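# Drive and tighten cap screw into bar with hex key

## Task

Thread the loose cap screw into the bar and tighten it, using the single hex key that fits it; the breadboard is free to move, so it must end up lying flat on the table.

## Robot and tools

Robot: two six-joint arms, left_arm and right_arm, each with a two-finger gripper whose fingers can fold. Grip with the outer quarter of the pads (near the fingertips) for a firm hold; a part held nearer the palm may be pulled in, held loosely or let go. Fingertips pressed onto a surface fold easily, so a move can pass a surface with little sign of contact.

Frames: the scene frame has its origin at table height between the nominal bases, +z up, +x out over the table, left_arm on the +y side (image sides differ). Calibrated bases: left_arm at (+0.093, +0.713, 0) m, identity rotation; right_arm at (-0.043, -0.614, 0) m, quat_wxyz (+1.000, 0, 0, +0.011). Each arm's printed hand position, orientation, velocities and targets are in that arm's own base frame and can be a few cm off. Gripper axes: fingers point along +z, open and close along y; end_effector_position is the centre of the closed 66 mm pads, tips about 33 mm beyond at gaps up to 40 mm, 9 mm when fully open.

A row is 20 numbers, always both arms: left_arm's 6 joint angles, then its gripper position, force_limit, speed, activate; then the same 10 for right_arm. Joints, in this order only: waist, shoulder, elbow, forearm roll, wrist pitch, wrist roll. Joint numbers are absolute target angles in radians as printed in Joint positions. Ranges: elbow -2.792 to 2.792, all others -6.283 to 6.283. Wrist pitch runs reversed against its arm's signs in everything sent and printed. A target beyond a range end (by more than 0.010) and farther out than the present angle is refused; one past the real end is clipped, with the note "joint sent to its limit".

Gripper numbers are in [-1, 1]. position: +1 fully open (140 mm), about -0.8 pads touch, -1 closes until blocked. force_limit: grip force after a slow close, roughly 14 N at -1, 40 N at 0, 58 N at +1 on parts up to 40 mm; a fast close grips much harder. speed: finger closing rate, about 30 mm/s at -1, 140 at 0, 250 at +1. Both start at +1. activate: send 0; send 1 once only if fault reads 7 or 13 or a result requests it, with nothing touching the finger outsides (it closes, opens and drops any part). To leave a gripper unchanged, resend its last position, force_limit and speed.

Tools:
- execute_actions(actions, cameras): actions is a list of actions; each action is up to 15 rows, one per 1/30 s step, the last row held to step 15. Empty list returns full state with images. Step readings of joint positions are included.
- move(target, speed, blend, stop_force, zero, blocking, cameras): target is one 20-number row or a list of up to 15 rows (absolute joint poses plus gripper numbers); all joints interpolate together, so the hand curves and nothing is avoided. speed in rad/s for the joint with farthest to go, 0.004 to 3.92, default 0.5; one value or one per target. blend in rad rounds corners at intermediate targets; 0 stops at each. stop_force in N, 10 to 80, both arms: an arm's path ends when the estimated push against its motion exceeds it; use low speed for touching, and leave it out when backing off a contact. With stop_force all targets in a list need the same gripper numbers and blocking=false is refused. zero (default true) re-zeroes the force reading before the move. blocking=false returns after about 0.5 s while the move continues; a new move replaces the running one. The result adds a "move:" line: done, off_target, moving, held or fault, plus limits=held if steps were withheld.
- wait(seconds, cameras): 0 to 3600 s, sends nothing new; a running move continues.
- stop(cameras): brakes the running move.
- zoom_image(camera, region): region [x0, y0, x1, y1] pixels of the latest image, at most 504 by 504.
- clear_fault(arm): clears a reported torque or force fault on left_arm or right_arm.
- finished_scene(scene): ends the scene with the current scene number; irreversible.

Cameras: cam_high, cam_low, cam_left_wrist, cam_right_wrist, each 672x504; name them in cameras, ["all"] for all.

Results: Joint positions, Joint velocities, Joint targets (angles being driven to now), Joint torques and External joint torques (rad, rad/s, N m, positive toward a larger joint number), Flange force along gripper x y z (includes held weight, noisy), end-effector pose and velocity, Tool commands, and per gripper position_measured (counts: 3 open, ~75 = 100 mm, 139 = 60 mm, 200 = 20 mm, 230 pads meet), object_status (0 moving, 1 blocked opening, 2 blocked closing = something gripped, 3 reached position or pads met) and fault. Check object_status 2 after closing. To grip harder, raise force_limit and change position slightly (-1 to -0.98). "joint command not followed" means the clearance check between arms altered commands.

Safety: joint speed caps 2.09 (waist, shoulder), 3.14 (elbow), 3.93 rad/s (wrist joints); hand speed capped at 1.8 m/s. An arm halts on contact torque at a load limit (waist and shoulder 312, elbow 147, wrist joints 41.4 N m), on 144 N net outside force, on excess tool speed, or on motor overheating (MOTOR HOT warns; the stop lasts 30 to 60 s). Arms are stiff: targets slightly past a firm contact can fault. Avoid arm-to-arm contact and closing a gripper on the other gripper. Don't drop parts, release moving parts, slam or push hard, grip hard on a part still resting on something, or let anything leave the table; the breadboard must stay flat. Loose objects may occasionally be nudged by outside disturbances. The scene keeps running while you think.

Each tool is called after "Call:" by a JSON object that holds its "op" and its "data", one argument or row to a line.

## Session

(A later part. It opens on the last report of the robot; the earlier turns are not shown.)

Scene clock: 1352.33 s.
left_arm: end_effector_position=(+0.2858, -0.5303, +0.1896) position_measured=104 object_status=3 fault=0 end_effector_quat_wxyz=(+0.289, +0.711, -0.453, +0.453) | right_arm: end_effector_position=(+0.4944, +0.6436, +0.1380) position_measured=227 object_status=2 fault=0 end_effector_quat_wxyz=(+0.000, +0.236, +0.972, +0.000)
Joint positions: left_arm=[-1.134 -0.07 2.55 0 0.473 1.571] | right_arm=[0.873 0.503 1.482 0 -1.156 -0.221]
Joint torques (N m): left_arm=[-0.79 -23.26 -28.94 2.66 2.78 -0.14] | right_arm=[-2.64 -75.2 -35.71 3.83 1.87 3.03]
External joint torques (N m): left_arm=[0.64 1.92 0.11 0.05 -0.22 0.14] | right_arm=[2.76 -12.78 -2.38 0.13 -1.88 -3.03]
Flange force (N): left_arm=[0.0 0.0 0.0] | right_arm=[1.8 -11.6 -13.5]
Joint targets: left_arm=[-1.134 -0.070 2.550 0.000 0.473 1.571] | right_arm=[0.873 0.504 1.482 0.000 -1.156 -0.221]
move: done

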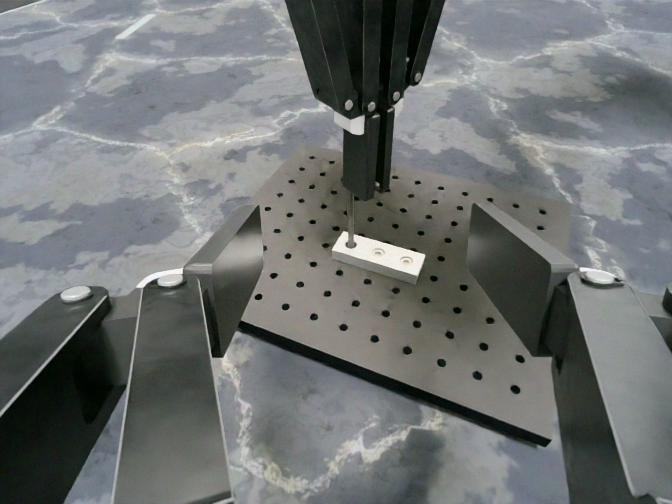

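Call:
{"op": "move", "data": {
  "target": [-1.1338,-0.0703,2.55,0,0.4729,1.5708,0.2,0,0,0,0.8732,0.5035,1.4817,0,-1.1564,-0.221,-0.44,1,-1,0],
  "speed": 0.1
}}

Call:
{"op": "move", "data": {
  "target": [-1.1338,-0.0703,2.55,0,0.4729,1.5708,0.2,0,0,0,0.8732,0.4635,1.42,0,-1.2581,-0.221,-0.44,1,-1,0],
  "speed": 0.3,
  "cameras": ["cam_left_wrist"]
}}

Call:
{"op": "zoom_image", "data": {
  "camera": "cam_left_wrist",
  "region": [316, 150, 406, 260]
}}

Scene clock: 1362.53 s.
left_arm: end_effector_position=(+0.2858, -0.5303, +0.1896) position_measured=104 object_status=3 fault=0 end_effector_quat_wxyz=(+0.289, +0.711, -0.453, +0.453) | right_arm: end_effector_position=(+0.4944, +0.6436, +0.1379) position_measured=185 object_status=0 fault=0 end_effector_quat_wxyz=(+0.000, +0.236, +0.972, +0.000)
Joint positions: left_arm=[-1.134 -0.07 2.55 0 0.473 1.571] | right_arm=[0.873 0.504 1.482 0 -1.156 -0.221]
Joint torques (N m): left_arm=[-1.07 -23.16 -29 2.68 2.81 -0.16] | right_arm=[2.53 -88.16 -41.27 4.01 -0.17 -0.12]
External joint torques (N m): left_arm=[1.03 1.67 0.14 0.02 -0.23 0.16] | right_arm=[-2.39 0.33 3.27 -0.06 0.15 0.12]
Flange force (N): left_arm=[0.0 0.0 0.0] | right_arm=[-1.4 -7.8 3.5]
Joint targets: left_arm=[-1.134 -0.070 2.550 0.000 0.473 1.571] | right_arm=[0.873 0.504 1.482 0.000 -1.156 -0.221]
move: done

Scene clock: 1363.30 s.
left_arm: end_effector_position=(+0.2858, -0.5303, +0.1896) position_measured=104 object_status=3 fault=0 end_effector_quat_wxyz=(+0.289, +0.711, -0.453, +0.453) | right_arm: end_effector_position=(+0.4933, +0.6422, +0.2025) position_measured=185 object_status=3 fault=0 end_effector_quat_wxyz=(+0.000, +0.236, +0.972, +0.000)
Joint positions: left_arm=[-1.134 -0.07 2.55 0 0.473 1.571] | right_arm=[0.873 0.464 1.42 0 -1.258 -0.221]
Joint torques (N m): left_arm=[-0.87 -23.31 -28.99 2.67 2.77 -0.13] | right_arm=[3.3 -85.75 -42.51 4.15 -0.1 -0.11]
External joint torques (N m): left_arm=[0.8 1.97 0.16 0.03 -0.2 0.13] | right_arm=[-2.98 -0.06 2.91 -0.03 0.09 0.11]
Flange force (N): left_arm=[0.0 0.0 0.0] | right_arm=[-2.2 -7.7 3.4]
Joint targets: left_arm=[-1.134 -0.070 2.550 0.000 0.473 1.571] | right_arm=[0.873 0.464 1.420 0.000 -1.258 -0.221]
move: done

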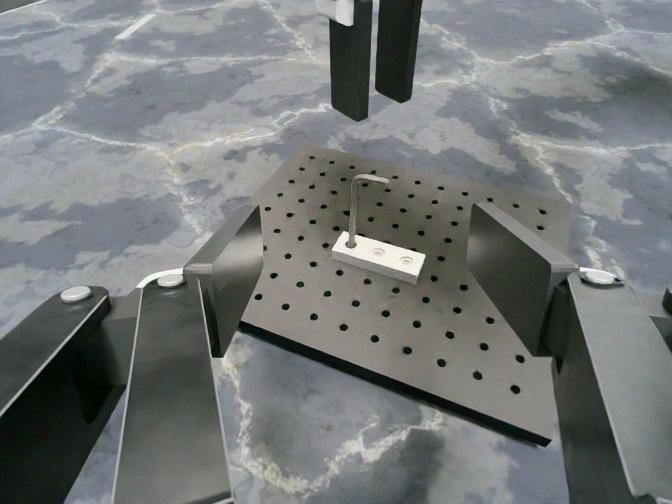

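Scaled by 4.582 from the camera's image (finer frame: 960x720).

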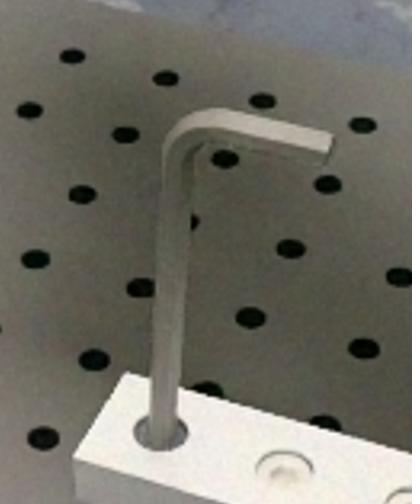

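Call:
{"op": "finished_scene", "data": {
  "scene": 1
}}

The scene is finished: the task was done.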